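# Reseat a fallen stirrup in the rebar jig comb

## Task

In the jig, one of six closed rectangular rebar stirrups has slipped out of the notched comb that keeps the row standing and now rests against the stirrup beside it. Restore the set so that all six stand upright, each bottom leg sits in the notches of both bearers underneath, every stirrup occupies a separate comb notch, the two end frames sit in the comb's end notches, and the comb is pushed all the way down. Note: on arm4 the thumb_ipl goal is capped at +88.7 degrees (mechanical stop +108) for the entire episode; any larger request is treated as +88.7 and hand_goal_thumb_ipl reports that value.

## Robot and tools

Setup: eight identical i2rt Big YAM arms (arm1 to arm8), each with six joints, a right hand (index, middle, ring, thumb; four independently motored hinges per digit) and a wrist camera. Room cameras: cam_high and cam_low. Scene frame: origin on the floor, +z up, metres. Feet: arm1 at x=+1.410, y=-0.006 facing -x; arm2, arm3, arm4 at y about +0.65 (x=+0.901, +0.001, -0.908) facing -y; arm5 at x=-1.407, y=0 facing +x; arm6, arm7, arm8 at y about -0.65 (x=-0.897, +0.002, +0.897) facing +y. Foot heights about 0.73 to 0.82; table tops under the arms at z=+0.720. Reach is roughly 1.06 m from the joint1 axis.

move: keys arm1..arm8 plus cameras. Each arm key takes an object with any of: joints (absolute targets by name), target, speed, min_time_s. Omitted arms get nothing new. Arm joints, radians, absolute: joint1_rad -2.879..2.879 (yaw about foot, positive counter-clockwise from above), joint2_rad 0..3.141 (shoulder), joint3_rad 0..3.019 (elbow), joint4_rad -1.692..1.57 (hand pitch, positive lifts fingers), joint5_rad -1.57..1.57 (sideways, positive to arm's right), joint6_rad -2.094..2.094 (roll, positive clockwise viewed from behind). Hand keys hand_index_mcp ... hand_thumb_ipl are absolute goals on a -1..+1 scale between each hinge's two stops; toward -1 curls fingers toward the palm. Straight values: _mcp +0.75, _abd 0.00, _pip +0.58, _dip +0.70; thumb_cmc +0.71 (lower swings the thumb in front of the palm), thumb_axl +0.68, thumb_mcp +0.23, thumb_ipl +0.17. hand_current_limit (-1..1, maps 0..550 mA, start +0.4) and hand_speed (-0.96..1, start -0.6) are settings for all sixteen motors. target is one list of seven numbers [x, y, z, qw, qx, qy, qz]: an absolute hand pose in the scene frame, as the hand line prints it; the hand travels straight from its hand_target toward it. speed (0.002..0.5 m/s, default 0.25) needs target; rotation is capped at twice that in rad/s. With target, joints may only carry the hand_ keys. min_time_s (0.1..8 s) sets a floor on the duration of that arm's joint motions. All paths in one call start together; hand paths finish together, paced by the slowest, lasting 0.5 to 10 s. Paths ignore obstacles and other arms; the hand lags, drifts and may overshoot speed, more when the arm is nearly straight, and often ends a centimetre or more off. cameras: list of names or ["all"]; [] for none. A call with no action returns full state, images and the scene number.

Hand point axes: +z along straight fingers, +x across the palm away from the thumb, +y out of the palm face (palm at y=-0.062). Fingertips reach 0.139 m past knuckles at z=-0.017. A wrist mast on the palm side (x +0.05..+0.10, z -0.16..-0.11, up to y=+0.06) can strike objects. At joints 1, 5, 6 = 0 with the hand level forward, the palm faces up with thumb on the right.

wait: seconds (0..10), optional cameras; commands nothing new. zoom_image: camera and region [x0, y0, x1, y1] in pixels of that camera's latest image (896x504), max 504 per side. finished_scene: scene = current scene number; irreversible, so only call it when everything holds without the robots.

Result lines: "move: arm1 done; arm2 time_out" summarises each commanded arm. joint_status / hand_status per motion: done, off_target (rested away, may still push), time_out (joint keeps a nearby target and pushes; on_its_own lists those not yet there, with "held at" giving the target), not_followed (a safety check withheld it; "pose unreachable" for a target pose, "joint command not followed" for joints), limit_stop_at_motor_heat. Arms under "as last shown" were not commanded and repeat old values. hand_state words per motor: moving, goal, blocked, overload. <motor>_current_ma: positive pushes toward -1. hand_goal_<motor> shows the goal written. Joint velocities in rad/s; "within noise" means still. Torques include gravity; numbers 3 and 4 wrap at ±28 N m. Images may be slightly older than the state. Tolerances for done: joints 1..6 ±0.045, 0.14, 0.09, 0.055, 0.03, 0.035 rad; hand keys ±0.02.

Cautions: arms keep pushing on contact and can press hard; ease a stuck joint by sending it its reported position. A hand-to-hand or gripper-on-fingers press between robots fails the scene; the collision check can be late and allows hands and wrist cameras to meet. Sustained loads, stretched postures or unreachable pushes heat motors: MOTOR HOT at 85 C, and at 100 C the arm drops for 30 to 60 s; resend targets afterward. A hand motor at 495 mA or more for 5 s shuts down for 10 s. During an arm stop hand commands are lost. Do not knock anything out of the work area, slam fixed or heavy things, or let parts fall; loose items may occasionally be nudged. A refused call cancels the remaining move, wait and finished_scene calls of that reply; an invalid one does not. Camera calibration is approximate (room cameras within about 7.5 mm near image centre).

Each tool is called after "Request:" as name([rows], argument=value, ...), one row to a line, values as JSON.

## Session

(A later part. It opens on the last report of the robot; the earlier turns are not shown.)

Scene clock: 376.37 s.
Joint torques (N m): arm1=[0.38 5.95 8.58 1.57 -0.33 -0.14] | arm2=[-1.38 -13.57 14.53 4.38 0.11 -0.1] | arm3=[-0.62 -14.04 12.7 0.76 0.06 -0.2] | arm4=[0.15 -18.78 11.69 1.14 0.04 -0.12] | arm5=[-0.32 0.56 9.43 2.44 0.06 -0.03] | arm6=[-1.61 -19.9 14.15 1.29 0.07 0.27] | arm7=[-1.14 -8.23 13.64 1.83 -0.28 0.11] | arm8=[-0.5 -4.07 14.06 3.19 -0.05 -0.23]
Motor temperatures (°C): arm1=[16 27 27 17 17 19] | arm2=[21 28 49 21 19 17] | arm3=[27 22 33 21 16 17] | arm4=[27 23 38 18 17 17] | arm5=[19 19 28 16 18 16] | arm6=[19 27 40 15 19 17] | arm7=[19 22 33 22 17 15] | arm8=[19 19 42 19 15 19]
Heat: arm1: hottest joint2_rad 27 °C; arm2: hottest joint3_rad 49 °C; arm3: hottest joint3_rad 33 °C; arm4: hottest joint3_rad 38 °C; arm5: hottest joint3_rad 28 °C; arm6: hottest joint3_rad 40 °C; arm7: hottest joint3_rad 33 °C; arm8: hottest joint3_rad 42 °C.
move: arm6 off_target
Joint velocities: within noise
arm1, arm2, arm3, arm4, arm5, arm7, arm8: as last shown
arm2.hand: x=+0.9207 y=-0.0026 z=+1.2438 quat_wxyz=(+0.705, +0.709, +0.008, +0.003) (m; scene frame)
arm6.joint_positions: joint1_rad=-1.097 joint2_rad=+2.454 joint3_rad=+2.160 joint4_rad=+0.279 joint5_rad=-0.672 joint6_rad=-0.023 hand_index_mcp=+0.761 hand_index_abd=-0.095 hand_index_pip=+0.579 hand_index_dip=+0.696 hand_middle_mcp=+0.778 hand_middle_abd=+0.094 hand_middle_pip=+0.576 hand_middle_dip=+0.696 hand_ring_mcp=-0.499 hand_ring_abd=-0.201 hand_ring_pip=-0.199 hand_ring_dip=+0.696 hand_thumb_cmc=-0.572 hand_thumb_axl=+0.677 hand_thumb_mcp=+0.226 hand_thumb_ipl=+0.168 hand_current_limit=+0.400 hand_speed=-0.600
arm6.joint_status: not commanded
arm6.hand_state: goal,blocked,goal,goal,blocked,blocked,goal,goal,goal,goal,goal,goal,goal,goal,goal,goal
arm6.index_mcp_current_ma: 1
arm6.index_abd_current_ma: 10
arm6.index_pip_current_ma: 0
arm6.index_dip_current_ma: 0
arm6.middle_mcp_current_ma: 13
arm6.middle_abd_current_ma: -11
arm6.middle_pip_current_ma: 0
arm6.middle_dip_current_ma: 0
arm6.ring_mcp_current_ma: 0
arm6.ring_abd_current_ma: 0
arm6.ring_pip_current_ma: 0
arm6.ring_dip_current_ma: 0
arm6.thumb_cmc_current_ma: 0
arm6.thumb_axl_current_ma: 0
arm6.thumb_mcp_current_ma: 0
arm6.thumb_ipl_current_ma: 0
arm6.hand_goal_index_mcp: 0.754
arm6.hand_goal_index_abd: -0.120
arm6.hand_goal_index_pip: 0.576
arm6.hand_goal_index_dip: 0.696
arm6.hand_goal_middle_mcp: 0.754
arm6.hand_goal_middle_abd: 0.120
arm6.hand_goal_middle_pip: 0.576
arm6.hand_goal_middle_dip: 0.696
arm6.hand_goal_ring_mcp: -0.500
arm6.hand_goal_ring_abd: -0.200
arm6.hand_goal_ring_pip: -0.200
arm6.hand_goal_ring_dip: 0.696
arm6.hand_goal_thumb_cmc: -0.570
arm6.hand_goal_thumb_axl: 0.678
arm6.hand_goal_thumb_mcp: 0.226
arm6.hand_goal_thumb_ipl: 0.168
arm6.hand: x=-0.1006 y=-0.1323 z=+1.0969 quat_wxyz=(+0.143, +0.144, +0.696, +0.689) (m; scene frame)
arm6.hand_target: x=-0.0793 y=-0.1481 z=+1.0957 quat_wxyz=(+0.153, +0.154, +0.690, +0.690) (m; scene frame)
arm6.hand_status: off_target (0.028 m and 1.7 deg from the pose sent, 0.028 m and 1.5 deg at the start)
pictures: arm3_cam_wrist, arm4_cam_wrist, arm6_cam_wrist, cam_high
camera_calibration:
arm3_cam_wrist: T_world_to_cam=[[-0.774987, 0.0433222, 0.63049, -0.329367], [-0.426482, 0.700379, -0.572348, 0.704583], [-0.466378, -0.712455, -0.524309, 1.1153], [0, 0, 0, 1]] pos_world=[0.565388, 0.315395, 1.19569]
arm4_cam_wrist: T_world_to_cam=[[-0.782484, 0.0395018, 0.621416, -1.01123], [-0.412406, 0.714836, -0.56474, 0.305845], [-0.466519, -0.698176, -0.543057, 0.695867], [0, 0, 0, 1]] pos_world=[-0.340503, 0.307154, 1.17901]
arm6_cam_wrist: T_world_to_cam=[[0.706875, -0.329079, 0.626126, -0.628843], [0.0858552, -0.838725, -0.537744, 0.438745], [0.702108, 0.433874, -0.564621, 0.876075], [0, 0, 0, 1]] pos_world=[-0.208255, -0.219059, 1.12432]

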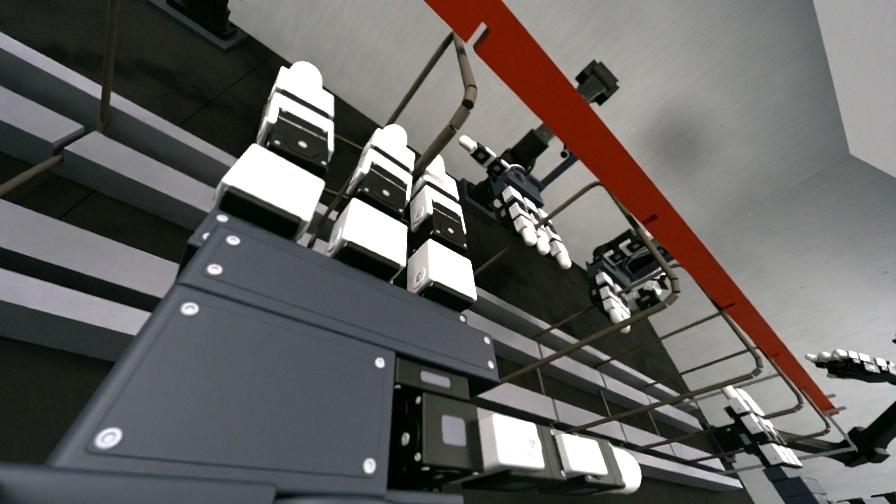

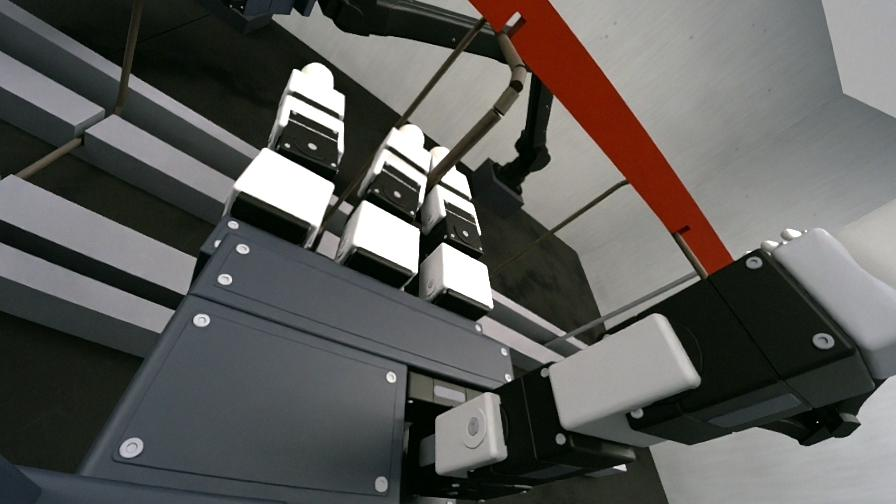

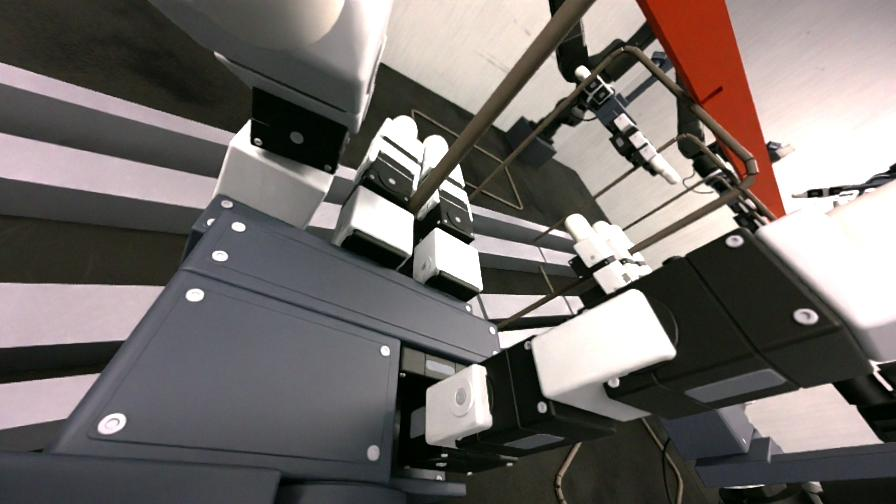

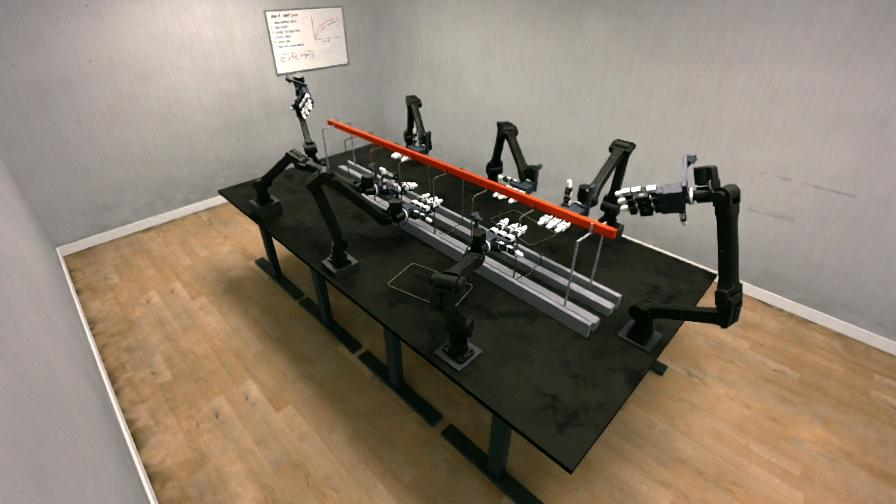

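Request:
move(arm6={"target":[-0.070,-0.146,1.096,0.1530,0.1530,0.6903,0.6903],"speed":0.03}, cameras=["arm3_cam_wrist","arm4_cam_wrist","cam_high"])

Request:
zoom_image(camera="arm3_cam_wrist", region=[690, 270, 770, 340])

Request:
zoom_image(camera="cam_high", region=[330, 130, 430, 205])

Scene clock: 382.80 s.
Joint torques (N m): arm1=[0.32 5.66 8.75 1.7 -0.34 -0.14] | arm2=[-1.44 -13.57 14.54 4.41 0.12 -0.09] | arm3=[-0.67 -13.98 12.7 0.77 0.06 -0.2] | arm4=[-0.38 -19.84 12.05 1.2 0.05 -0.16] | arm5=[-0.32 0.56 9.42 2.44 0.06 -0.03] | arm6=[-1.85 -19.96 14.35 1.32 0.32 0.27] | arm7=[-1.14 -7.94 13.63 1.8 -0.27 0.11] | arm8=[-0.56 -4.07 14.04 3.17 -0.05 -0.23]
Motor temperatures (°C): arm1=[16 27 27 17 17 19] | arm2=[21 28 48 21 19 17] | arm3=[27 22 33 21 16 17] | arm4=[27 23 38 18 17 17] | arm5=[19 19 28 16 18 16] | arm6=[19 26 41 15 19 17] | arm7=[19 22 33 22 17 15] | arm8=[19 19 42 19 15 19]
Heat: arm1: hottest joint2_rad 27 °C; arm2: hottest joint3_rad 48 °C; arm3: hottest joint3_rad 33 °C; arm4: hottest joint3_rad 38 °C; arm5: hottest joint3_rad 28 °C; arm6: hottest joint3_rad 41 °C; arm7: hottest joint3_rad 33 °C; arm8: hottest joint3_rad 42 °C.
move: arm6 off_target
Joint velocities: within noise
arm1, arm2, arm4: as last shown
arm2.hand: x=+0.9208 y=-0.0027 z=+1.2438 quat_wxyz=(+0.705, +0.709, +0.008, +0.003) (m; scene frame)
arm3.joint_positions: joint1_rad=+1.087 joint2_rad=+1.867 joint3_rad=+1.362 joint4_rad=+0.482 joint5_rad=+1.040 joint6_rad=+0.018 hand_index_mcp=+0.763 hand_index_abd=-0.056 hand_index_pip=+0.577 hand_index_dip=+0.696 hand_middle_mcp=+0.763 hand_middle_abd=+0.052 hand_middle_pip=+0.577 hand_middle_dip=+0.696 hand_ring_mcp=+0.762 hand_ring_abd=-0.197 hand_ring_pip=+0.577 hand_ring_dip=+0.696 hand_thumb_cmc=+0.722 hand_thumb_axl=+0.677 hand_thumb_mcp=+0.226 hand_thumb_ipl=+0.168 hand_current_limit=+0.400 hand_speed=-0.600
arm3.joint_status: not commanded
arm3.hand_state: goal,blocked,goal,goal,goal,blocked,goal,goal,goal,goal,goal,goal,goal,goal,goal,goal
arm3.index_mcp_current_ma: 22
arm3.index_abd_current_ma: 117
arm3.index_pip_current_ma: 1
arm3.index_dip_current_ma: 0
arm3.middle_mcp_current_ma: 21
arm3.middle_abd_current_ma: -131
arm3.middle_pip_current_ma: 1
arm3.middle_dip_current_ma: 0
arm3.ring_mcp_current_ma: 18
arm3.ring_abd_current_ma: 5
arm3.ring_pip_current_ma: 1
arm3.ring_dip_current_ma: 0
arm3.thumb_cmc_current_ma: 17
arm3.thumb_axl_current_ma: -1
arm3.thumb_mcp_current_ma: 0
arm3.thumb_ipl_current_ma: 0
arm3.hand_goal_index_mcp: 0.754
arm3.hand_goal_index_abd: -0.100
arm3.hand_goal_index_pip: 0.576
arm3.hand_goal_index_dip: 0.696
arm3.hand_goal_middle_mcp: 0.754
arm3.hand_goal_middle_abd: 0.100
arm3.hand_goal_middle_pip: 0.576
arm3.hand_goal_middle_dip: 0.696
arm3.hand_goal_ring_mcp: 0.754
arm3.hand_goal_ring_abd: -0.200
arm3.hand_goal_ring_pip: 0.576
arm3.hand_goal_ring_dip: 0.696
arm3.hand_goal_thumb_cmc: 0.714
arm3.hand_goal_thumb_axl: 0.678
arm3.hand_goal_thumb_mcp: 0.226
arm3.hand_goal_thumb_ipl: 0.168
arm3.hand: x=+0.5038 y=+0.1880 z=+1.1698 quat_wxyz=(+0.708, +0.707, +0.002, +0.009) (m; scene frame)
arm3.hand_target: x=+0.5097 y=+0.1747 z=+1.1676 quat_wxyz=(+0.707, +0.707, +0.000, +0.000) (m; scene frame)
arm3.hand_status: not commanded
arm4.joint_positions: joint1_rad=+1.097 joint2_rad=+1.907 joint3_rad=+1.319 joint4_rad=+0.585 joint5_rad=+1.086 joint6_rad=-0.010 hand_index_mcp=+0.761 hand_index_abd=-0.097 hand_index_pip=+0.578 hand_index_dip=+0.697 hand_middle_mcp=+0.758 hand_middle_abd=+0.086 hand_middle_pip=+0.576 hand_middle_dip=+0.697 hand_ring_mcp=+0.761 hand_ring_abd=-0.197 hand_ring_pip=+0.577 hand_ring_dip=+0.696 hand_thumb_cmc=-0.567 hand_thumb_axl=+0.677 hand_thumb_mcp=+0.226 hand_thumb_ipl=+0.168 hand_current_limit=+0.400 hand_speed=-0.600
arm4.hand: x=-0.4044 y=+0.1881 z=+1.1522 quat_wxyz=(+0.704, +0.710, -0.003, -0.006) (m; scene frame)
arm4.hand_target: x=-0.3870 y=+0.1908 z=+1.1606 quat_wxyz=(+0.707, +0.707, +0.000, +0.000) (m; scene frame)
arm5.joint_positions: joint1_rad=-0.432 joint2_rad=+0.645 joint3_rad=+1.439 joint4_rad=-1.339 joint5_rad=-0.024 joint6_rad=+1.060 hand_index_mcp=+0.755 hand_index_abd=+0.000 hand_index_pip=+0.577 hand_index_dip=+0.696 hand_middle_mcp=+0.755 hand_middle_abd=+0.000 hand_middle_pip=+0.577 hand_middle_dip=+0.696 hand_ring_mcp=+0.755 hand_ring_abd=+0.000 hand_ring_pip=+0.577 hand_ring_dip=+0.696 hand_thumb_cmc=+0.715 hand_thumb_axl=+0.677 hand_thumb_mcp=+0.226 hand_thumb_ipl=+0.168 hand_current_limit=+0.400 hand_speed=-0.600
arm5.joint_status: not commanded
arm5.hand_state: goal,goal,goal,goal,goal,goal,goal,goal,goal,goal,goal,goal,goal,goal,goal,goal
arm5.index_mcp_current_ma: 2
arm5.index_abd_current_ma: 0
arm5.index_pip_current_ma: 1
arm5.index_dip_current_ma: 0
arm5.middle_mcp_current_ma: 2
arm5.middle_abd_current_ma: 0
arm5.middle_pip_current_ma: 1
arm5.middle_dip_current_ma: 0
arm5.ring_mcp_current_ma: 2
arm5.ring_abd_current_ma: 0
arm5.ring_pip_current_ma: 1
arm5.ring_dip_current_ma: 0
arm5.thumb_cmc_current_ma: 2
arm5.thumb_axl_current_ma: -1
arm5.thumb_mcp_current_ma: 0
arm5.thumb_ipl_current_ma: -1
arm5.hand_goal_index_mcp: 0.754
arm5.hand_goal_index_abd: 0.000
arm5.hand_goal_index_pip: 0.576
arm5.hand_goal_index_dip: 0.696
arm5.hand_goal_middle_mcp: 0.754
arm5.hand_goal_middle_abd: 0.000
arm5.hand_goal_middle_pip: 0.576
arm5.hand_goal_middle_dip: 0.696
arm5.hand_goal_ring_mcp: 0.754
arm5.hand_goal_ring_abd: 0.000
arm5.hand_goal_ring_pip: 0.576
arm5.hand_goal_ring_dip: 0.696
arm5.hand_goal_thumb_cmc: 0.714
arm5.hand_goal_thumb_axl: 0.678
arm5.hand_goal_thumb_mcp: 0.226
arm5.hand_goal_thumb_ipl: 0.168
arm5.hand: x=-1.2037 y=-0.1706 z=+1.3222 quat_wxyz=(+0.202, +0.869, +0.061, +0.447) (m; scene frame)
arm5.hand_target: x=-1.2070 y=-0.1693 z=+1.3377 quat_wxyz=(+0.209, +0.860, +0.061, +0.461) (m; scene frame)
arm5.hand_status: not commanded
arm6.joint_positions: joint1_rad=-1.097 joint2_rad=+2.470 joint3_rad=+2.191 joint4_rad=+0.262 joint5_rad=-0.682 joint6_rad=-0.023 hand_index_mcp=+0.761 hand_index_abd=-0.095 hand_index_pip=+0.579 hand_index_dip=+0.696 hand_middle_mcp=+0.778 hand_middle_abd=+0.094 hand_middle_pip=+0.576 hand_middle_dip=+0.696 hand_ring_mcp=-0.499 hand_ring_abd=-0.201 hand_ring_pip=-0.199 hand_ring_dip=+0.696 hand_thumb_cmc=-0.572 hand_thumb_axl=+0.677 hand_thumb_mcp=+0.226 hand_thumb_ipl=+0.168 hand_current_limit=+0.400 hand_speed=-0.600
arm6.joint_status: not commanded
arm6.hand_state: goal,blocked,goal,goal,blocked,blocked,goal,goal,goal,goal,goal,goal,goal,goal,goal,goal
arm6.index_mcp_current_ma: 1
arm6.index_abd_current_ma: 10
arm6.index_pip_current_ma: 0
arm6.index_dip_current_ma: 0
arm6.middle_mcp_current_ma: 13
arm6.middle_abd_current_ma: -10
arm6.middle_pip_current_ma: 0
arm6.middle_dip_current_ma: 0
arm6.ring_mcp_current_ma: 0
arm6.ring_abd_current_ma: 0
arm6.ring_pip_current_ma: 0
arm6.ring_dip_current_ma: 0
arm6.thumb_cmc_current_ma: 0
arm6.thumb_axl_current_ma: 0
arm6.thumb_mcp_current_ma: 0
arm6.thumb_ipl_current_ma: 0
arm6.hand_goal_index_mcp: 0.754
arm6.hand_goal_index_abd: -0.120
arm6.hand_goal_index_pip: 0.576
arm6.hand_goal_index_dip: 0.696
arm6.hand_goal_middle_mcp: 0.754
arm6.hand_goal_middle_abd: 0.120
arm6.hand_goal_middle_pip: 0.576
arm6.hand_goal_middle_dip: 0.696
arm6.hand_goal_ring_mcp: -0.500
arm6.hand_goal_ring_abd: -0.200
arm6.hand_goal_ring_pip: -0.200
arm6.hand_goal_ring_dip: 0.696
arm6.hand_goal_thumb_cmc: -0.570
arm6.hand_goal_thumb_axl: 0.678
arm6.hand_goal_thumb_mcp: 0.226
arm6.hand_goal_thumb_ipl: 0.168
arm6.hand: x=-0.0978 y=-0.1295 z=+1.0967 quat_wxyz=(+0.139, +0.141, +0.697, +0.690) (m; scene frame)
arm6.hand_target: x=-0.0740 y=-0.1487 z=+1.0955 quat_wxyz=(+0.153, +0.154, +0.690, +0.690) (m; scene frame)
arm6.hand_status: off_target (0.032 m and 2.2 deg from the pose sent, 0.033 m and 1.7 deg at the start)
arm7.joint_positions: joint1_rad=-0.510 joint2_rad=+1.340 joint3_rad=+0.546 joint4_rad=+0.817 joint5_rad=-0.550 joint6_rad=+0.001 hand_index_mcp=+0.756 hand_index_abd=-0.059 hand_index_pip=+0.574 hand_index_dip=+0.696 hand_middle_mcp=+0.757 hand_middle_abd=+0.042 hand_middle_pip=+0.575 hand_middle_dip=+0.696 hand_ring_mcp=+0.761 hand_ring_abd=-0.200 hand_ring_pip=+0.577 hand_ring_dip=+0.696 hand_thumb_cmc=+0.720 hand_thumb_axl=+0.677 hand_thumb_mcp=+0.226 hand_thumb_ipl=+0.168 hand_current_limit=+0.400 hand_speed=-0.600
arm7.joint_status: not commanded
arm7.hand_state: goal,blocked,goal,goal,goal,blocked,goal,goal,goal,goal,goal,goal,goal,goal,goal,goal
arm7.index_mcp_current_ma: 9
arm7.index_abd_current_ma: 158
arm7.index_pip_current_ma: -8
arm7.index_dip_current_ma: 0
arm7.middle_mcp_current_ma: 13
arm7.middle_abd_current_ma: -225
arm7.middle_pip_current_ma: -4
arm7.middle_dip_current_ma: -1
arm7.ring_mcp_current_ma: 28
arm7.ring_abd_current_ma: -1
arm7.ring_pip_current_ma: 3
arm7.ring_dip_current_ma: 0
arm7.thumb_cmc_current_ma: 25
arm7.thumb_axl_current_ma: -3
arm7.thumb_mcp_current_ma: -1
arm7.thumb_ipl_current_ma: -1
arm7.hand_goal_index_mcp: 0.754
arm7.hand_goal_index_abd: -0.100
arm7.hand_goal_index_pip: 0.576
arm7.hand_goal_index_dip: 0.696
arm7.hand_goal_middle_mcp: 0.754
arm7.hand_goal_middle_abd: 0.100
arm7.hand_goal_middle_pip: 0.576
arm7.hand_goal_middle_dip: 0.696
arm7.hand_goal_ring_mcp: 0.754
arm7.hand_goal_ring_abd: -0.200
arm7.hand_goal_ring_pip: 0.576
arm7.hand_goal_ring_dip: 0.696
arm7.hand_goal_thumb_cmc: 0.714
arm7.hand_goal_thumb_axl: 0.678
arm7.hand_goal_thumb_mcp: 0.226
arm7.hand_goal_thumb_ipl: 0.168
arm7.hand: x=+0.2044 y=-0.1947 z=+1.0942 quat_wxyz=(+0.000, -0.003, +0.695, +0.719) (m; scene frame)
arm7.hand_target: x=+0.2161 y=-0.1852 z=+1.1088 quat_wxyz=(+0.000, +0.000, +0.688, +0.725) (m; scene frame)
arm7.hand_status: not commanded
arm8.joint_positions: joint1_rad=+0.433 joint2_rad=+0.957 joint3_rad=+0.597 joint4_rad=+0.357 joint5_rad=+0.441 joint6_rad=-0.013 hand_index_mcp=+0.763 hand_index_abd=-0.027 hand_index_pip=+0.577 hand_index_dip=+0.696 hand_middle_mcp=+0.762 hand_middle_abd=+0.059 hand_middle_pip=+0.577 hand_middle_dip=+0.696 hand_ring_mcp=+0.761 hand_ring_abd=-0.197 hand_ring_pip=+0.577 hand_ring_dip=+0.696 hand_thumb_cmc=+0.721 hand_thumb_axl=+0.677 hand_thumb_mcp=+0.225 hand_thumb_ipl=+0.168 hand_current_limit=+0.400 hand_speed=-0.600
arm8.joint_status: not commanded
arm8.hand_state: goal,blocked,goal,goal,goal,blocked,goal,goal,goal,goal,goal,goal,goal,goal,goal,goal
arm8.index_mcp_current_ma: 45
arm8.index_abd_current_ma: 203
arm8.index_pip_current_ma: 4
arm8.index_dip_current_ma: 0
arm8.middle_mcp_current_ma: 43
arm8.middle_abd_current_ma: -178
arm8.middle_pip_current_ma: 4
arm8.middle_dip_current_ma: 0
arm8.ring_mcp_current_ma: 38
arm8.ring_abd_current_ma: 14
arm8.ring_pip_current_ma: 4
arm8.ring_dip_current_ma: 0
arm8.thumb_cmc_current_ma: 33
arm8.thumb_axl_current_ma: -4
arm8.thumb_mcp_current_ma: -4
arm8.thumb_ipl_current_ma: -2
arm8.hand_goal_index_mcp: 0.754
arm8.hand_goal_index_abd: -0.074
arm8.hand_goal_index_pip: 0.576
arm8.hand_goal_index_dip: 0.696
arm8.hand_goal_middle_mcp: 0.754
arm8.hand_goal_middle_abd: 0.100
arm8.hand_goal_middle_pip: 0.576
arm8.hand_goal_middle_dip: 0.696
arm8.hand_goal_ring_mcp: 0.754
arm8.hand_goal_ring_abd: -0.200
arm8.hand_goal_ring_pip: 0.576
arm8.hand_goal_ring_dip: 0.696
arm8.hand_goal_thumb_cmc: 0.714
arm8.hand_goal_thumb_axl: 0.678
arm8.hand_goal_thumb_mcp: 0.226
arm8.hand_goal_thumb_ipl: 0.168
arm8.hand: x=+0.7881 y=-0.2079 z=+1.1632 quat_wxyz=(+0.004, -0.010, +0.706, +0.708) (m; scene frame)
arm8.hand_target: x=+0.7895 y=-0.2023 z=+1.1960 quat_wxyz=(+0.000, +0.000, +0.685, +0.728) (m; scene frame)
arm8.hand_status: not commanded
pictures: arm3_cam_wrist, arm4_cam_wrist, cam_high
camera_calibration:
arm3_cam_wrist: T_world_to_cam=[[-0.774987, 0.0433222, 0.63049, -0.329367], [-0.426482, 0.700379, -0.572348, 0.704583], [-0.466378, -0.712455, -0.524309, 1.1153], [0, 0, 0, 1]] pos_world=[0.565388, 0.315395, 1.19569]
arm4_cam_wrist: T_world_to_cam=[[-0.782285, 0.039035, 0.621696, -1.01114], [-0.412912, 0.714773, -0.564449, 0.305278], [-0.466405, -0.698266, -0.543039, 0.69585], [0, 0, 0, 1]] pos_world=[-0.340402, 0.307153, 1.17881]

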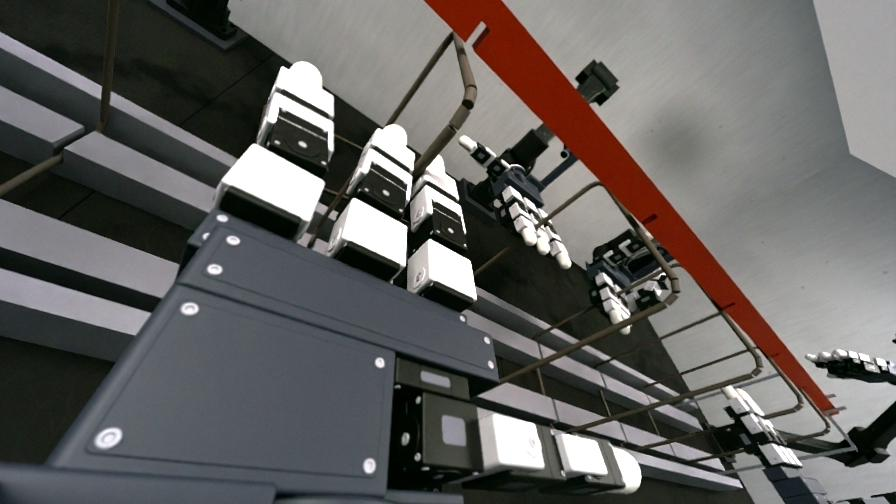

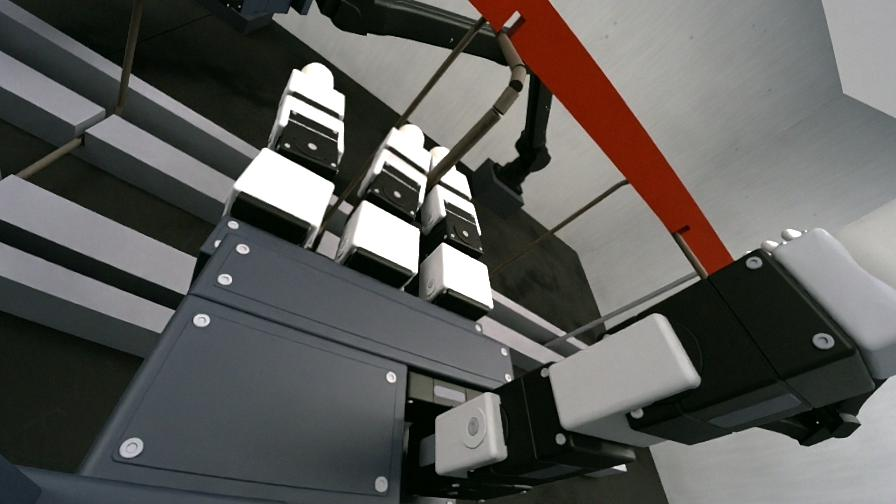

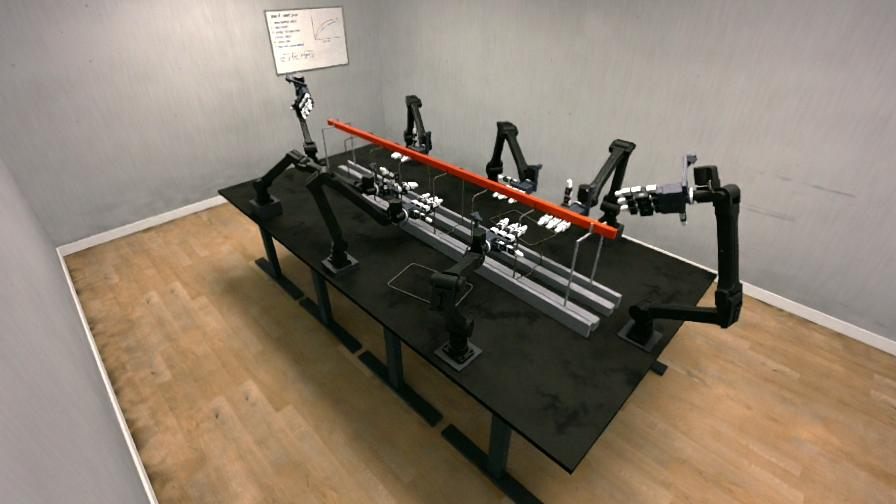

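Scaled by 6.300.

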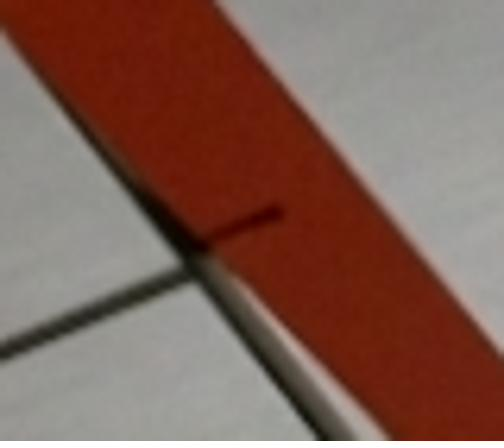

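Scaled by 5.040.

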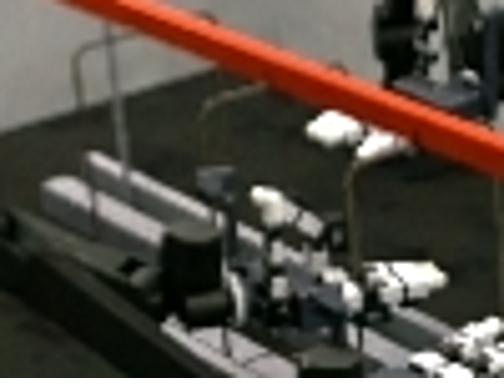

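Request:
wait(seconds=0.1, cameras=["arm6_cam_wrist","arm7_cam_wrist","arm5_cam_wrist","cam_low"])

Request:
zoom_image(camera="cam_low", region=[400, 120, 520, 240])

Scene clock: 386.83 s.
Joint torques (N m): arm1=[0.32 6.24 8.7 1.68 -0.35 -0.13] | arm2=[-1.44 -13.51 14.56 4.38 0.12 -0.1] | arm3=[-0.62 -13.98 12.7 0.79 0.06 -0.2] | arm4=[-0.15 -20.19 12.01 1.36 0.08 -0.05] | arm5=[-0.38 0.56 9.43 2.44 0.06 -0.03] | arm6=[-1.9 -19.96 14.31 1.33 0.32 0.27] | arm7=[-1.2 -8.12 13.68 1.88 -0.28 0.11] | arm8=[-0.5 -4.19 14.06 3.21 -0.05 -0.24]
Motor temperatures (°C): arm1=[16 27 27 17 17 19] | arm2=[21 27 48 21 19 17] | arm3=[27 22 33 21 16 17] | arm4=[27 23 38 18 17 17] | arm5=[19 19 28 16 18 16] | arm6=[19 27 42 15 19 17] | arm7=[19 22 33 22 17 15] | arm8=[19 19 42 19 15 19]
Heat: arm1: hottest joint2_rad 27 °C; arm2: hottest joint3_rad 48 °C; arm3: hottest joint3_rad 33 °C; arm4: hottest joint3_rad 38 °C; arm5: hottest joint3_rad 28 °C; arm6: hottest joint3_rad 42 °C; arm7: hottest joint3_rad 33 °C; arm8: hottest joint3_rad 42 °C.
Joint velocities: within noise
arm1.joint_positions: joint1_rad=-0.255 joint2_rad=+0.577 joint3_rad=+1.767 joint4_rad=-1.583 joint5_rad=-0.468 joint6_rad=+0.886 hand_index_mcp=+0.755 hand_index_abd=+0.001 hand_index_pip=+0.577 hand_index_dip=+0.696 hand_middle_mcp=+0.755 hand_middle_abd=+0.001 hand_middle_pip=+0.577 hand_middle_dip=+0.696 hand_ring_mcp=+0.756 hand_ring_abd=+0.001 hand_ring_pip=+0.577 hand_ring_dip=+0.696 hand_thumb_cmc=+0.715 hand_thumb_axl=+0.677 hand_thumb_mcp=+0.226 hand_thumb_ipl=+0.168 hand_current_limit=+0.400 hand_speed=-0.600
arm1.joint_status: not commanded
arm1.hand_state: goal,goal,goal,goal,goal,goal,goal,goal,goal,goal,goal,goal,goal,goal,goal,goal
arm1.index_mcp_current_ma: 0
arm1.index_abd_current_ma: 0
arm1.index_pip_current_ma: 0
arm1.index_dip_current_ma: 0
arm1.middle_mcp_current_ma: 0
arm1.middle_abd_current_ma: 0
arm1.middle_pip_current_ma: 0
arm1.middle_dip_current_ma: 0
arm1.ring_mcp_current_ma: 0
arm1.ring_abd_current_ma: 0
arm1.ring_pip_current_ma: 0
arm1.ring_dip_current_ma: 0
arm1.thumb_cmc_current_ma: 0
arm1.thumb_axl_current_ma: 0
arm1.thumb_mcp_current_ma: 0
arm1.thumb_ipl_current_ma: 0
arm1.hand_goal_index_mcp: 0.754
arm1.hand_goal_index_abd: 0.000
arm1.hand_goal_index_pip: 0.576
arm1.hand_goal_index_dip: 0.696
arm1.hand_goal_middle_mcp: 0.754
arm1.hand_goal_middle_abd: 0.000
arm1.hand_goal_middle_pip: 0.576
arm1.hand_goal_middle_dip: 0.696
arm1.hand_goal_ring_mcp: 0.754
arm1.hand_goal_ring_abd: 0.000
arm1.hand_goal_ring_pip: 0.576
arm1.hand_goal_ring_dip: 0.696
arm1.hand_goal_thumb_cmc: 0.714
arm1.hand_goal_thumb_axl: 0.678
arm1.hand_goal_thumb_mcp: 0.226
arm1.hand_goal_thumb_ipl: 0.168
arm1.hand: x=+1.2665 y=+0.0303 z=+1.4081 quat_wxyz=(+0.568, +0.297, -0.764, -0.067) (m; scene frame)
arm1.hand_target: x=+1.2701 y=+0.0299 z=+1.4197 quat_wxyz=(+0.573, +0.298, -0.760, -0.075) (m; scene frame)
arm1.hand_status: not commanded
arm2.joint_positions: joint1_rad=+0.076 joint2_rad=+1.518 joint3_rad=+1.041 joint4_rad=+0.468 joint5_rad=+0.058 joint6_rad=+0.005 hand_index_mcp=+0.778 hand_index_abd=+0.001 hand_index_pip=+0.577 hand_index_dip=+0.696 hand_middle_mcp=+0.776 hand_middle_abd=+0.001 hand_middle_pip=+0.577 hand_middle_dip=+0.696 hand_ring_mcp=+0.774 hand_ring_abd=+0.001 hand_ring_pip=+0.577 hand_ring_dip=+0.696 hand_thumb_cmc=-0.568 hand_thumb_axl=+0.677 hand_thumb_mcp=+0.226 hand_thumb_ipl=+0.168 hand_current_limit=+0.400 hand_speed=-0.600
arm2.joint_status: not commanded
arm2.hand_state: blocked,goal,goal,goal,blocked,goal,goal,goal,blocked,goal,goal,goal,goal,goal,goal,goal
arm2.index_mcp_current_ma: 13
arm2.index_abd_current_ma: 0
arm2.index_pip_current_ma: 0
arm2.index_dip_current_ma: 0
arm2.middle_mcp_current_ma: 11
arm2.middle_abd_current_ma: 0
arm2.middle_pip_current_ma: 0
arm2.middle_dip_current_ma: 0
arm2.ring_mcp_current_ma: 9
arm2.ring_abd_current_ma: 0
arm2.ring_pip_current_ma: 0
arm2.ring_dip_current_ma: 0
arm2.thumb_cmc_current_ma: 0
arm2.thumb_axl_current_ma: 0
arm2.thumb_mcp_current_ma: 0
arm2.thumb_ipl_current_ma: 0
arm2.hand_goal_index_mcp: 0.754
arm2.hand_goal_index_abd: 0.000
arm2.hand_goal_index_pip: 0.576
arm2.hand_goal_index_dip: 0.696
arm2.hand_goal_middle_mcp: 0.754
arm2.hand_goal_middle_abd: 0.000
arm2.hand_goal_middle_pip: 0.576
arm2.hand_goal_middle_dip: 0.696
arm2.hand_goal_ring_mcp: 0.754
arm2.hand_goal_ring_abd: 0.000
arm2.hand_goal_ring_pip: 0.576
arm2.hand_goal_ring_dip: 0.696
arm2.hand_goal_thumb_cmc: -0.570
arm2.hand_goal_thumb_axl: 0.678
arm2.hand_goal_thumb_mcp: 0.226
arm2.hand_goal_thumb_ipl: 0.168
arm2.hand: x=+0.9208 y=-0.0027 z=+1.2438 quat_wxyz=(+0.705, +0.709, +0.008, +0.003) (m; scene frame)
arm2.hand_target: x=+0.9120 y=+0.0016 z=+1.3061 quat_wxyz=(+0.747, +0.665, +0.003, -0.004) (m; scene frame)
arm2.hand_status: not commanded
arm3.joint_positions: joint1_rad=+1.087 joint2_rad=+1.867 joint3_rad=+1.362 joint4_rad=+0.482 joint5_rad=+1.040 joint6_rad=+0.018 hand_index_mcp=+0.763 hand_index_abd=-0.056 hand_index_pip=+0.577 hand_index_dip=+0.696 hand_middle_mcp=+0.763 hand_middle_abd=+0.052 hand_middle_pip=+0.577 hand_middle_dip=+0.696 hand_ring_mcp=+0.762 hand_ring_abd=-0.197 hand_ring_pip=+0.577 hand_ring_dip=+0.696 hand_thumb_cmc=+0.722 hand_thumb_axl=+0.677 hand_thumb_mcp=+0.226 hand_thumb_ipl=+0.168 hand_current_limit=+0.400 hand_speed=-0.600
arm3.joint_status: not commanded
arm3.hand_state: goal,blocked,goal,goal,goal,blocked,goal,goal,goal,goal,goal,goal,goal,goal,goal,goal
arm3.index_mcp_current_ma: 22
arm3.index_abd_current_ma: 117
arm3.index_pip_current_ma: 1
arm3.index_dip_current_ma: 0
arm3.middle_mcp_current_ma: 21
arm3.middle_abd_current_ma: -131
arm3.middle_pip_current_ma: 1
arm3.middle_dip_current_ma: 0
arm3.ring_mcp_current_ma: 18
arm3.ring_abd_current_ma: 5
arm3.ring_pip_current_ma: 1
arm3.ring_dip_current_ma: 0
arm3.thumb_cmc_current_ma: 17
arm3.thumb_axl_current_ma: -1
arm3.thumb_mcp_current_ma: 0
arm3.thumb_ipl_current_ma: 0
arm3.hand_goal_index_mcp: 0.754
arm3.hand_goal_index_abd: -0.100
arm3.hand_goal_index_pip: 0.576
arm3.hand_goal_index_dip: 0.696
arm3.hand_goal_middle_mcp: 0.754
arm3.hand_goal_middle_abd: 0.100
arm3.hand_goal_middle_pip: 0.576
arm3.hand_goal_middle_dip: 0.696
arm3.hand_goal_ring_mcp: 0.754
arm3.hand_goal_ring_abd: -0.200
arm3.hand_goal_ring_pip: 0.576
arm3.hand_goal_ring_dip: 0.696
arm3.hand_goal_thumb_cmc: 0.714
arm3.hand_goal_thumb_axl: 0.678
arm3.hand_goal_thumb_mcp: 0.226
arm3.hand_goal_thumb_ipl: 0.168
arm3.hand: x=+0.5038 y=+0.1880 z=+1.1698 quat_wxyz=(+0.708, +0.707, +0.002, +0.009) (m; scene frame)
arm3.hand_target: x=+0.5097 y=+0.1747 z=+1.1676 quat_wxyz=(+0.707, +0.707, +0.000, +0.000) (m; scene frame)
arm3.hand_status: not commanded
arm4.joint_positions: joint1_rad=+1.097 joint2_rad=+1.907 joint3_rad=+1.319 joint4_rad=+0.585 joint5_rad=+1.086 joint6_rad=-0.010 hand_index_mcp=+0.761 hand_index_abd=-0.097 hand_index_pip=+0.578 hand_index_dip=+0.697 hand_middle_mcp=+0.758 hand_middle_abd=+0.086 hand_middle_pip=+0.576 hand_middle_dip=+0.697 hand_ring_mcp=+0.761 hand_ring_abd=-0.197 hand_ring_pip=+0.577 hand_ring_dip=+0.696 hand_thumb_cmc=-0.567 hand_thumb_axl=+0.677 hand_thumb_mcp=+0.226 hand_thumb_ipl=+0.168 hand_current_limit=+0.400 hand_speed=-0.600
arm4.joint_status: not commanded
arm4.hand_state: goal,goal,goal,goal,goal,goal,goal,goal,goal,goal,goal,goal,goal,goal,goal,goal
arm4.index_mcp_current_ma: 29
arm4.index_abd_current_ma: 9
arm4.index_pip_current_ma: 8
arm4.index_dip_current_ma: 3
arm4.middle_mcp_current_ma: 16
arm4.middle_abd_current_ma: -49
arm4.middle_pip_current_ma: 1
arm4.middle_dip_current_ma: 2
arm4.ring_mcp_current_ma: 29
arm4.ring_abd_current_ma: 9
arm4.ring_pip_current_ma: 2
arm4.ring_dip_current_ma: 0
arm4.thumb_cmc_current_ma: 9
arm4.thumb_axl_current_ma: -3
arm4.thumb_mcp_current_ma: -1
arm4.thumb_ipl_current_ma: -1
arm4.hand_goal_index_mcp: 0.754
arm4.hand_goal_index_abd: -0.100
arm4.hand_goal_index_pip: 0.576
arm4.hand_goal_index_dip: 0.696
arm4.hand_goal_middle_mcp: 0.754
arm4.hand_goal_middle_abd: 0.100
arm4.hand_goal_middle_pip: 0.576
arm4.hand_goal_middle_dip: 0.696
arm4.hand_goal_ring_mcp: 0.754
arm4.hand_goal_ring_abd: -0.200
arm4.hand_goal_ring_pip: 0.576
arm4.hand_goal_ring_dip: 0.696
arm4.hand_goal_thumb_cmc: -0.570
arm4.hand_goal_thumb_axl: 0.678
arm4.hand_goal_thumb_mcp: 0.226
arm4.hand_goal_thumb_ipl: 0.168
arm4.hand: x=-0.4044 y=+0.1881 z=+1.1522 quat_wxyz=(+0.704, +0.710, -0.003, -0.006) (m; scene frame)
arm4.hand_target: x=-0.3870 y=+0.1908 z=+1.1606 quat_wxyz=(+0.707, +0.707, +0.000, +0.000) (m; scene frame)
arm4.hand_status: not commanded
arm5.joint_positions: joint1_rad=-0.432 joint2_rad=+0.645 joint3_rad=+1.439 joint4_rad=-1.339 joint5_rad=-0.024 joint6_rad=+1.060 hand_index_mcp=+0.755 hand_index_abd=+0.000 hand_index_pip=+0.577 hand_index_dip=+0.696 hand_middle_mcp=+0.755 hand_middle_abd=+0.000 hand_middle_pip=+0.577 hand_middle_dip=+0.696 hand_ring_mcp=+0.755 hand_ring_abd=+0.000 hand_ring_pip=+0.577 hand_ring_dip=+0.696 hand_thumb_cmc=+0.715 hand_thumb_axl=+0.677 hand_thumb_mcp=+0.226 hand_thumb_ipl=+0.168 hand_current_limit=+0.400 hand_speed=-0.600
arm5.joint_status: not commanded
arm5.hand_state: goal,goal,goal,goal,goal,goal,goal,goal,goal,goal,goal,goal,goal,goal,goal,goal
arm5.index_mcp_current_ma: 2
arm5.index_abd_current_ma: 0
arm5.index_pip_current_ma: 1
arm5.index_dip_current_ma: 0
arm5.middle_mcp_current_ma: 2
arm5.middle_abd_current_ma: 0
arm5.middle_pip_current_ma: 1
arm5.middle_dip_current_ma: 0
arm5.ring_mcp_current_ma: 2
arm5.ring_abd_current_ma: 0
arm5.ring_pip_current_ma: 1
arm5.ring_dip_current_ma: 0
arm5.thumb_cmc_current_ma: 2
arm5.thumb_axl_current_ma: -1
arm5.thumb_mcp_current_ma: 0
arm5.thumb_ipl_current_ma: -1
arm5.hand_goal_index_mcp: 0.754
arm5.hand_goal_index_abd: 0.000
arm5.hand_goal_index_pip: 0.576
arm5.hand_goal_index_dip: 0.696
arm5.hand_goal_middle_mcp: 0.754
arm5.hand_goal_middle_abd: 0.000
arm5.hand_goal_middle_pip: 0.576
arm5.hand_goal_middle_dip: 0.696
arm5.hand_goal_ring_mcp: 0.754
arm5.hand_goal_ring_abd: 0.000
arm5.hand_goal_ring_pip: 0.576
arm5.hand_goal_ring_dip: 0.696
arm5.hand_goal_thumb_cmc: 0.714
arm5.hand_goal_thumb_axl: 0.678
arm5.hand_goal_thumb_mcp: 0.226
arm5.hand_goal_thumb_ipl: 0.168
arm5.hand: x=-1.2037 y=-0.1706 z=+1.3222 quat_wxyz=(+0.202, +0.869, +0.061, +0.447) (m; scene frame)
arm5.hand_target: x=-1.2070 y=-0.1693 z=+1.3377 quat_wxyz=(+0.209, +0.860, +0.061, +0.461) (m; scene frame)
arm5.hand_status: not commanded
arm6.joint_positions: joint1_rad=-1.097 joint2_rad=+2.470 joint3_rad=+2.191 joint4_rad=+0.262 joint5_rad=-0.682 joint6_rad=-0.023 hand_index_mcp=+0.761 hand_index_abd=-0.095 hand_index_pip=+0.579 hand_index_dip=+0.696 hand_middle_mcp=+0.778 hand_middle_abd=+0.094 hand_middle_pip=+0.576 hand_middle_dip=+0.696 hand_ring_mcp=-0.499 hand_ring_abd=-0.201 hand_ring_pip=-0.199 hand_ring_dip=+0.696 hand_thumb_cmc=-0.572 hand_thumb_axl=+0.677 hand_thumb_mcp=+0.226 hand_thumb_ipl=+0.168 hand_current_limit=+0.400 hand_speed=-0.600
arm6.joint_status: not commanded
arm6.hand_state: goal,blocked,goal,goal,blocked,blocked,goal,goal,goal,goal,goal,goal,goal,goal,goal,goal
arm6.index_mcp_current_ma: 1
arm6.index_abd_current_ma: 10
arm6.index_pip_current_ma: 0
arm6.index_dip_current_ma: 0
arm6.middle_mcp_current_ma: 13
arm6.middle_abd_current_ma: -10
arm6.middle_pip_current_ma: 0
arm6.middle_dip_current_ma: 0
arm6.ring_mcp_current_ma: 0
arm6.ring_abd_current_ma: 0
arm6.ring_pip_current_ma: 0
arm6.ring_dip_current_ma: 0
arm6.thumb_cmc_current_ma: 0
arm6.thumb_axl_current_ma: 0
arm6.thumb_mcp_current_ma: 0
arm6.thumb_ipl_current_ma: 0
arm6.hand_goal_index_mcp: 0.754
arm6.hand_goal_index_abd: -0.120
arm6.hand_goal_index_pip: 0.576
arm6.hand_goal_index_dip: 0.696
arm6.hand_goal_middle_mcp: 0.754
arm6.hand_goal_middle_abd: 0.120
arm6.hand_goal_middle_pip: 0.576
arm6.hand_goal_middle_dip: 0.696
arm6.hand_goal_ring_mcp: -0.500
arm6.hand_goal_ring_abd: -0.200
arm6.hand_goal_ring_pip: -0.200
arm6.hand_goal_ring_dip: 0.696
arm6.hand_goal_thumb_cmc: -0.570
arm6.hand_goal_thumb_axl: 0.678
arm6.hand_goal_thumb_mcp: 0.226
arm6.hand_goal_thumb_ipl: 0.168
arm6.hand: x=-0.0977 y=-0.1295 z=+1.0965 quat_wxyz=(+0.139, +0.141, +0.697, +0.689) (m; scene frame)
arm6.hand_target: x=-0.0739 y=-0.1487 z=+1.0953 quat_wxyz=(+0.153, +0.154, +0.690, +0.690) (m; scene frame)
arm6.hand_status: off_target (0.032 m and 2.2 deg from the pose sent, 0.033 m and 1.7 deg at the start)
arm7.joint_positions: joint1_rad=-0.510 joint2_rad=+1.340 joint3_rad=+0.546 joint4_rad=+0.817 joint5_rad=-0.550 joint6_rad=+0.001 hand_index_mcp=+0.756 hand_index_abd=-0.059 hand_index_pip=+0.574 hand_index_dip=+0.696 hand_middle_mcp=+0.757 hand_middle_abd=+0.042 hand_middle_pip=+0.575 hand_middle_dip=+0.696 hand_ring_mcp=+0.761 hand_ring_abd=-0.200 hand_ring_pip=+0.577 hand_ring_dip=+0.696 hand_thumb_cmc=+0.720 hand_thumb_axl=+0.677 hand_thumb_mcp=+0.226 hand_thumb_ipl=+0.168 hand_current_limit=+0.400 hand_speed=-0.600
arm7.joint_status: not commanded
arm7.hand_state: goal,blocked,goal,goal,goal,blocked,goal,goal,goal,goal,goal,goal,goal,goal,goal,goal
arm7.index_mcp_current_ma: 9
arm7.index_abd_current_ma: 158
arm7.index_pip_current_ma: -8
arm7.index_dip_current_ma: 0
arm7.middle_mcp_current_ma: 13
arm7.middle_abd_current_ma: -225
arm7.middle_pip_current_ma: -4
arm7.middle_dip_current_ma: -1
arm7.ring_mcp_current_ma: 28
arm7.ring_abd_current_ma: -1
arm7.ring_pip_current_ma: 3
arm7.ring_dip_current_ma: 0
arm7.thumb_cmc_current_ma: 25
arm7.thumb_axl_current_ma: -3
arm7.thumb_mcp_current_ma: -1
arm7.thumb_ipl_current_ma: -1
arm7.hand_goal_index_mcp: 0.754
arm7.hand_goal_index_abd: -0.100
arm7.hand_goal_index_pip: 0.576
arm7.hand_goal_index_dip: 0.696
arm7.hand_goal_middle_mcp: 0.754
arm7.hand_goal_middle_abd: 0.100
arm7.hand_goal_middle_pip: 0.576
arm7.hand_goal_middle_dip: 0.696
arm7.hand_goal_ring_mcp: 0.754
arm7.hand_goal_ring_abd: -0.200
arm7.hand_goal_ring_pip: 0.576
arm7.hand_goal_ring_dip: 0.696
arm7.hand_goal_thumb_cmc: 0.714
arm7.hand_goal_thumb_axl: 0.678
arm7.hand_goal_thumb_mcp: 0.226
arm7.hand_goal_thumb_ipl: 0.168
arm7.hand: x=+0.2044 y=-0.1947 z=+1.0942 quat_wxyz=(+0.000, -0.003, +0.695, +0.719) (m; scene frame)
arm7.hand_target: x=+0.2161 y=-0.1852 z=+1.1088 quat_wxyz=(+0.000, +0.000, +0.688, +0.725) (m; scene frame)
arm7.hand_status: not commanded
arm8.joint_positions: joint1_rad=+0.433 joint2_rad=+0.957 joint3_rad=+0.597 joint4_rad=+0.357 joint5_rad=+0.441 joint6_rad=-0.013 hand_index_mcp=+0.763 hand_index_abd=-0.027 hand_index_pip=+0.577 hand_index_dip=+0.696 hand_middle_mcp=+0.762 hand_middle_abd=+0.059 hand_middle_pip=+0.577 hand_middle_dip=+0.696 hand_ring_mcp=+0.761 hand_ring_abd=-0.197 hand_ring_pip=+0.577 hand_ring_dip=+0.696 hand_thumb_cmc=+0.721 hand_thumb_axl=+0.677 hand_thumb_mcp=+0.225 hand_thumb_ipl=+0.168 hand_current_limit=+0.400 hand_speed=-0.600
arm8.joint_status: not commanded
arm8.hand_state: goal,blocked,goal,goal,goal,blocked,goal,goal,goal,goal,goal,goal,goal,goal,goal,goal
arm8.index_mcp_current_ma: 45
arm8.index_abd_current_ma: 203
arm8.index_pip_current_ma: 4
arm8.index_dip_current_ma: 0
arm8.middle_mcp_current_ma: 43
arm8.middle_abd_current_ma: -178
arm8.middle_pip_current_ma: 4
arm8.middle_dip_current_ma: 0
arm8.ring_mcp_current_ma: 38
arm8.ring_abd_current_ma: 14
arm8.ring_pip_current_ma: 4
arm8.ring_dip_current_ma: 0
arm8.thumb_cmc_current_ma: 33
arm8.thumb_axl_current_ma: -4
arm8.thumb_mcp_current_ma: -4
arm8.thumb_ipl_current_ma: -2
arm8.hand_goal_index_mcp: 0.754
arm8.hand_goal_index_abd: -0.074
arm8.hand_goal_index_pip: 0.576
arm8.hand_goal_index_dip: 0.696
arm8.hand_goal_middle_mcp: 0.754
arm8.hand_goal_middle_abd: 0.100
arm8.hand_goal_middle_pip: 0.576
arm8.hand_goal_middle_dip: 0.696
arm8.hand_goal_ring_mcp: 0.754
arm8.hand_goal_ring_abd: -0.200
arm8.hand_goal_ring_pip: 0.576
arm8.hand_goal_ring_dip: 0.696
arm8.hand_goal_thumb_cmc: 0.714
arm8.hand_goal_thumb_axl: 0.678
arm8.hand_goal_thumb_mcp: 0.226
arm8.hand_goal_thumb_ipl: 0.168
arm8.hand: x=+0.7881 y=-0.2079 z=+1.1632 quat_wxyz=(+0.004, -0.010, +0.706, +0.708) (m; scene frame)
arm8.hand_target: x=+0.7895 y=-0.2023 z=+1.1960 quat_wxyz=(+0.000, +0.000, +0.685, +0.728) (m; scene frame)
arm8.hand_status: not commanded
wait: 0.10 s; at rest from the start
pictures: arm5_cam_wrist, arm6_cam_wrist, arm7_cam_wrist, cam_low
camera_calibration:
arm6_cam_wrist: T_world_to_cam=[[0.711197, -0.321828, 0.625001, -0.627064], [0.0927767, -0.838312, -0.537239, 0.440836], [0.696844, 0.440068, -0.566347, 0.874678], [0, 0, 0, 1]] pos_world=[-0.204446, -0.217166, 1.12412]
arm7_cam_wrist: T_world_to_cam=[[0.793134, -0.00947577, 0.608973, -0.798385], [0.403524, -0.740752, -0.53708, 0.309954], [0.456187, 0.671712, -0.583692, 0.79675], [0, 0, 0, 1]] pos_world=[0.144685, -0.313153, 1.11772]

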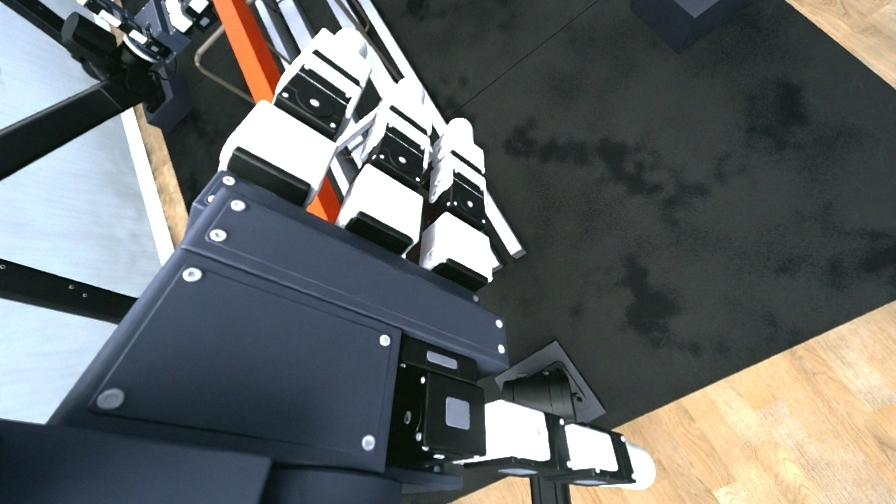

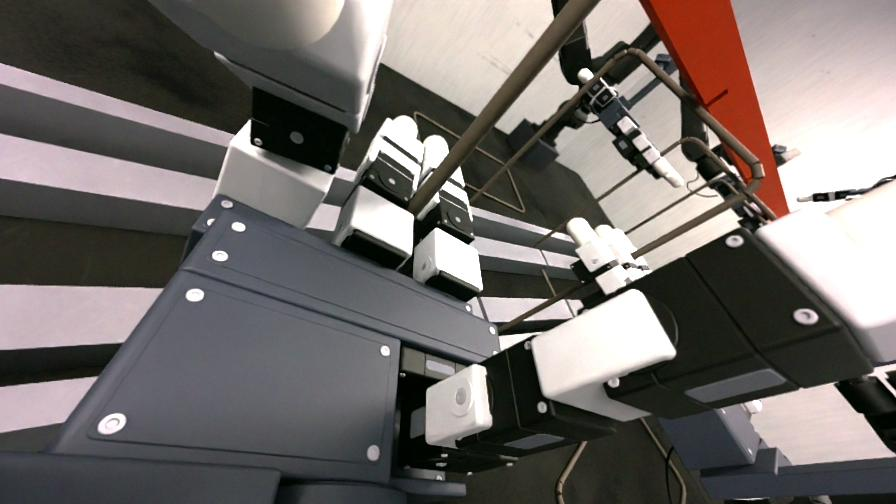

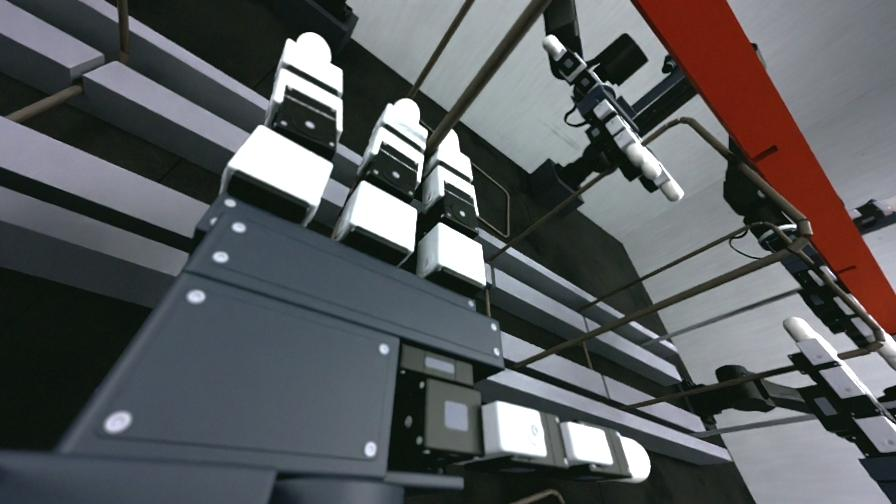

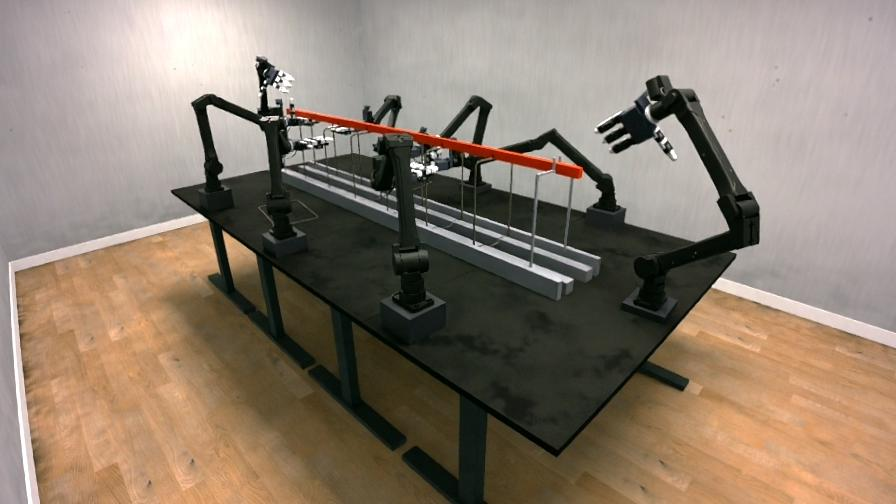

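Scaled by 4.200.

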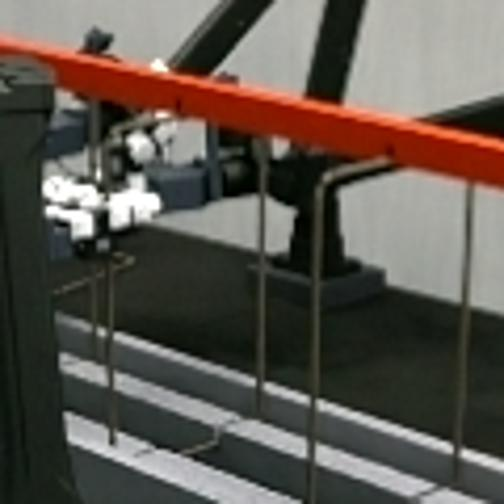

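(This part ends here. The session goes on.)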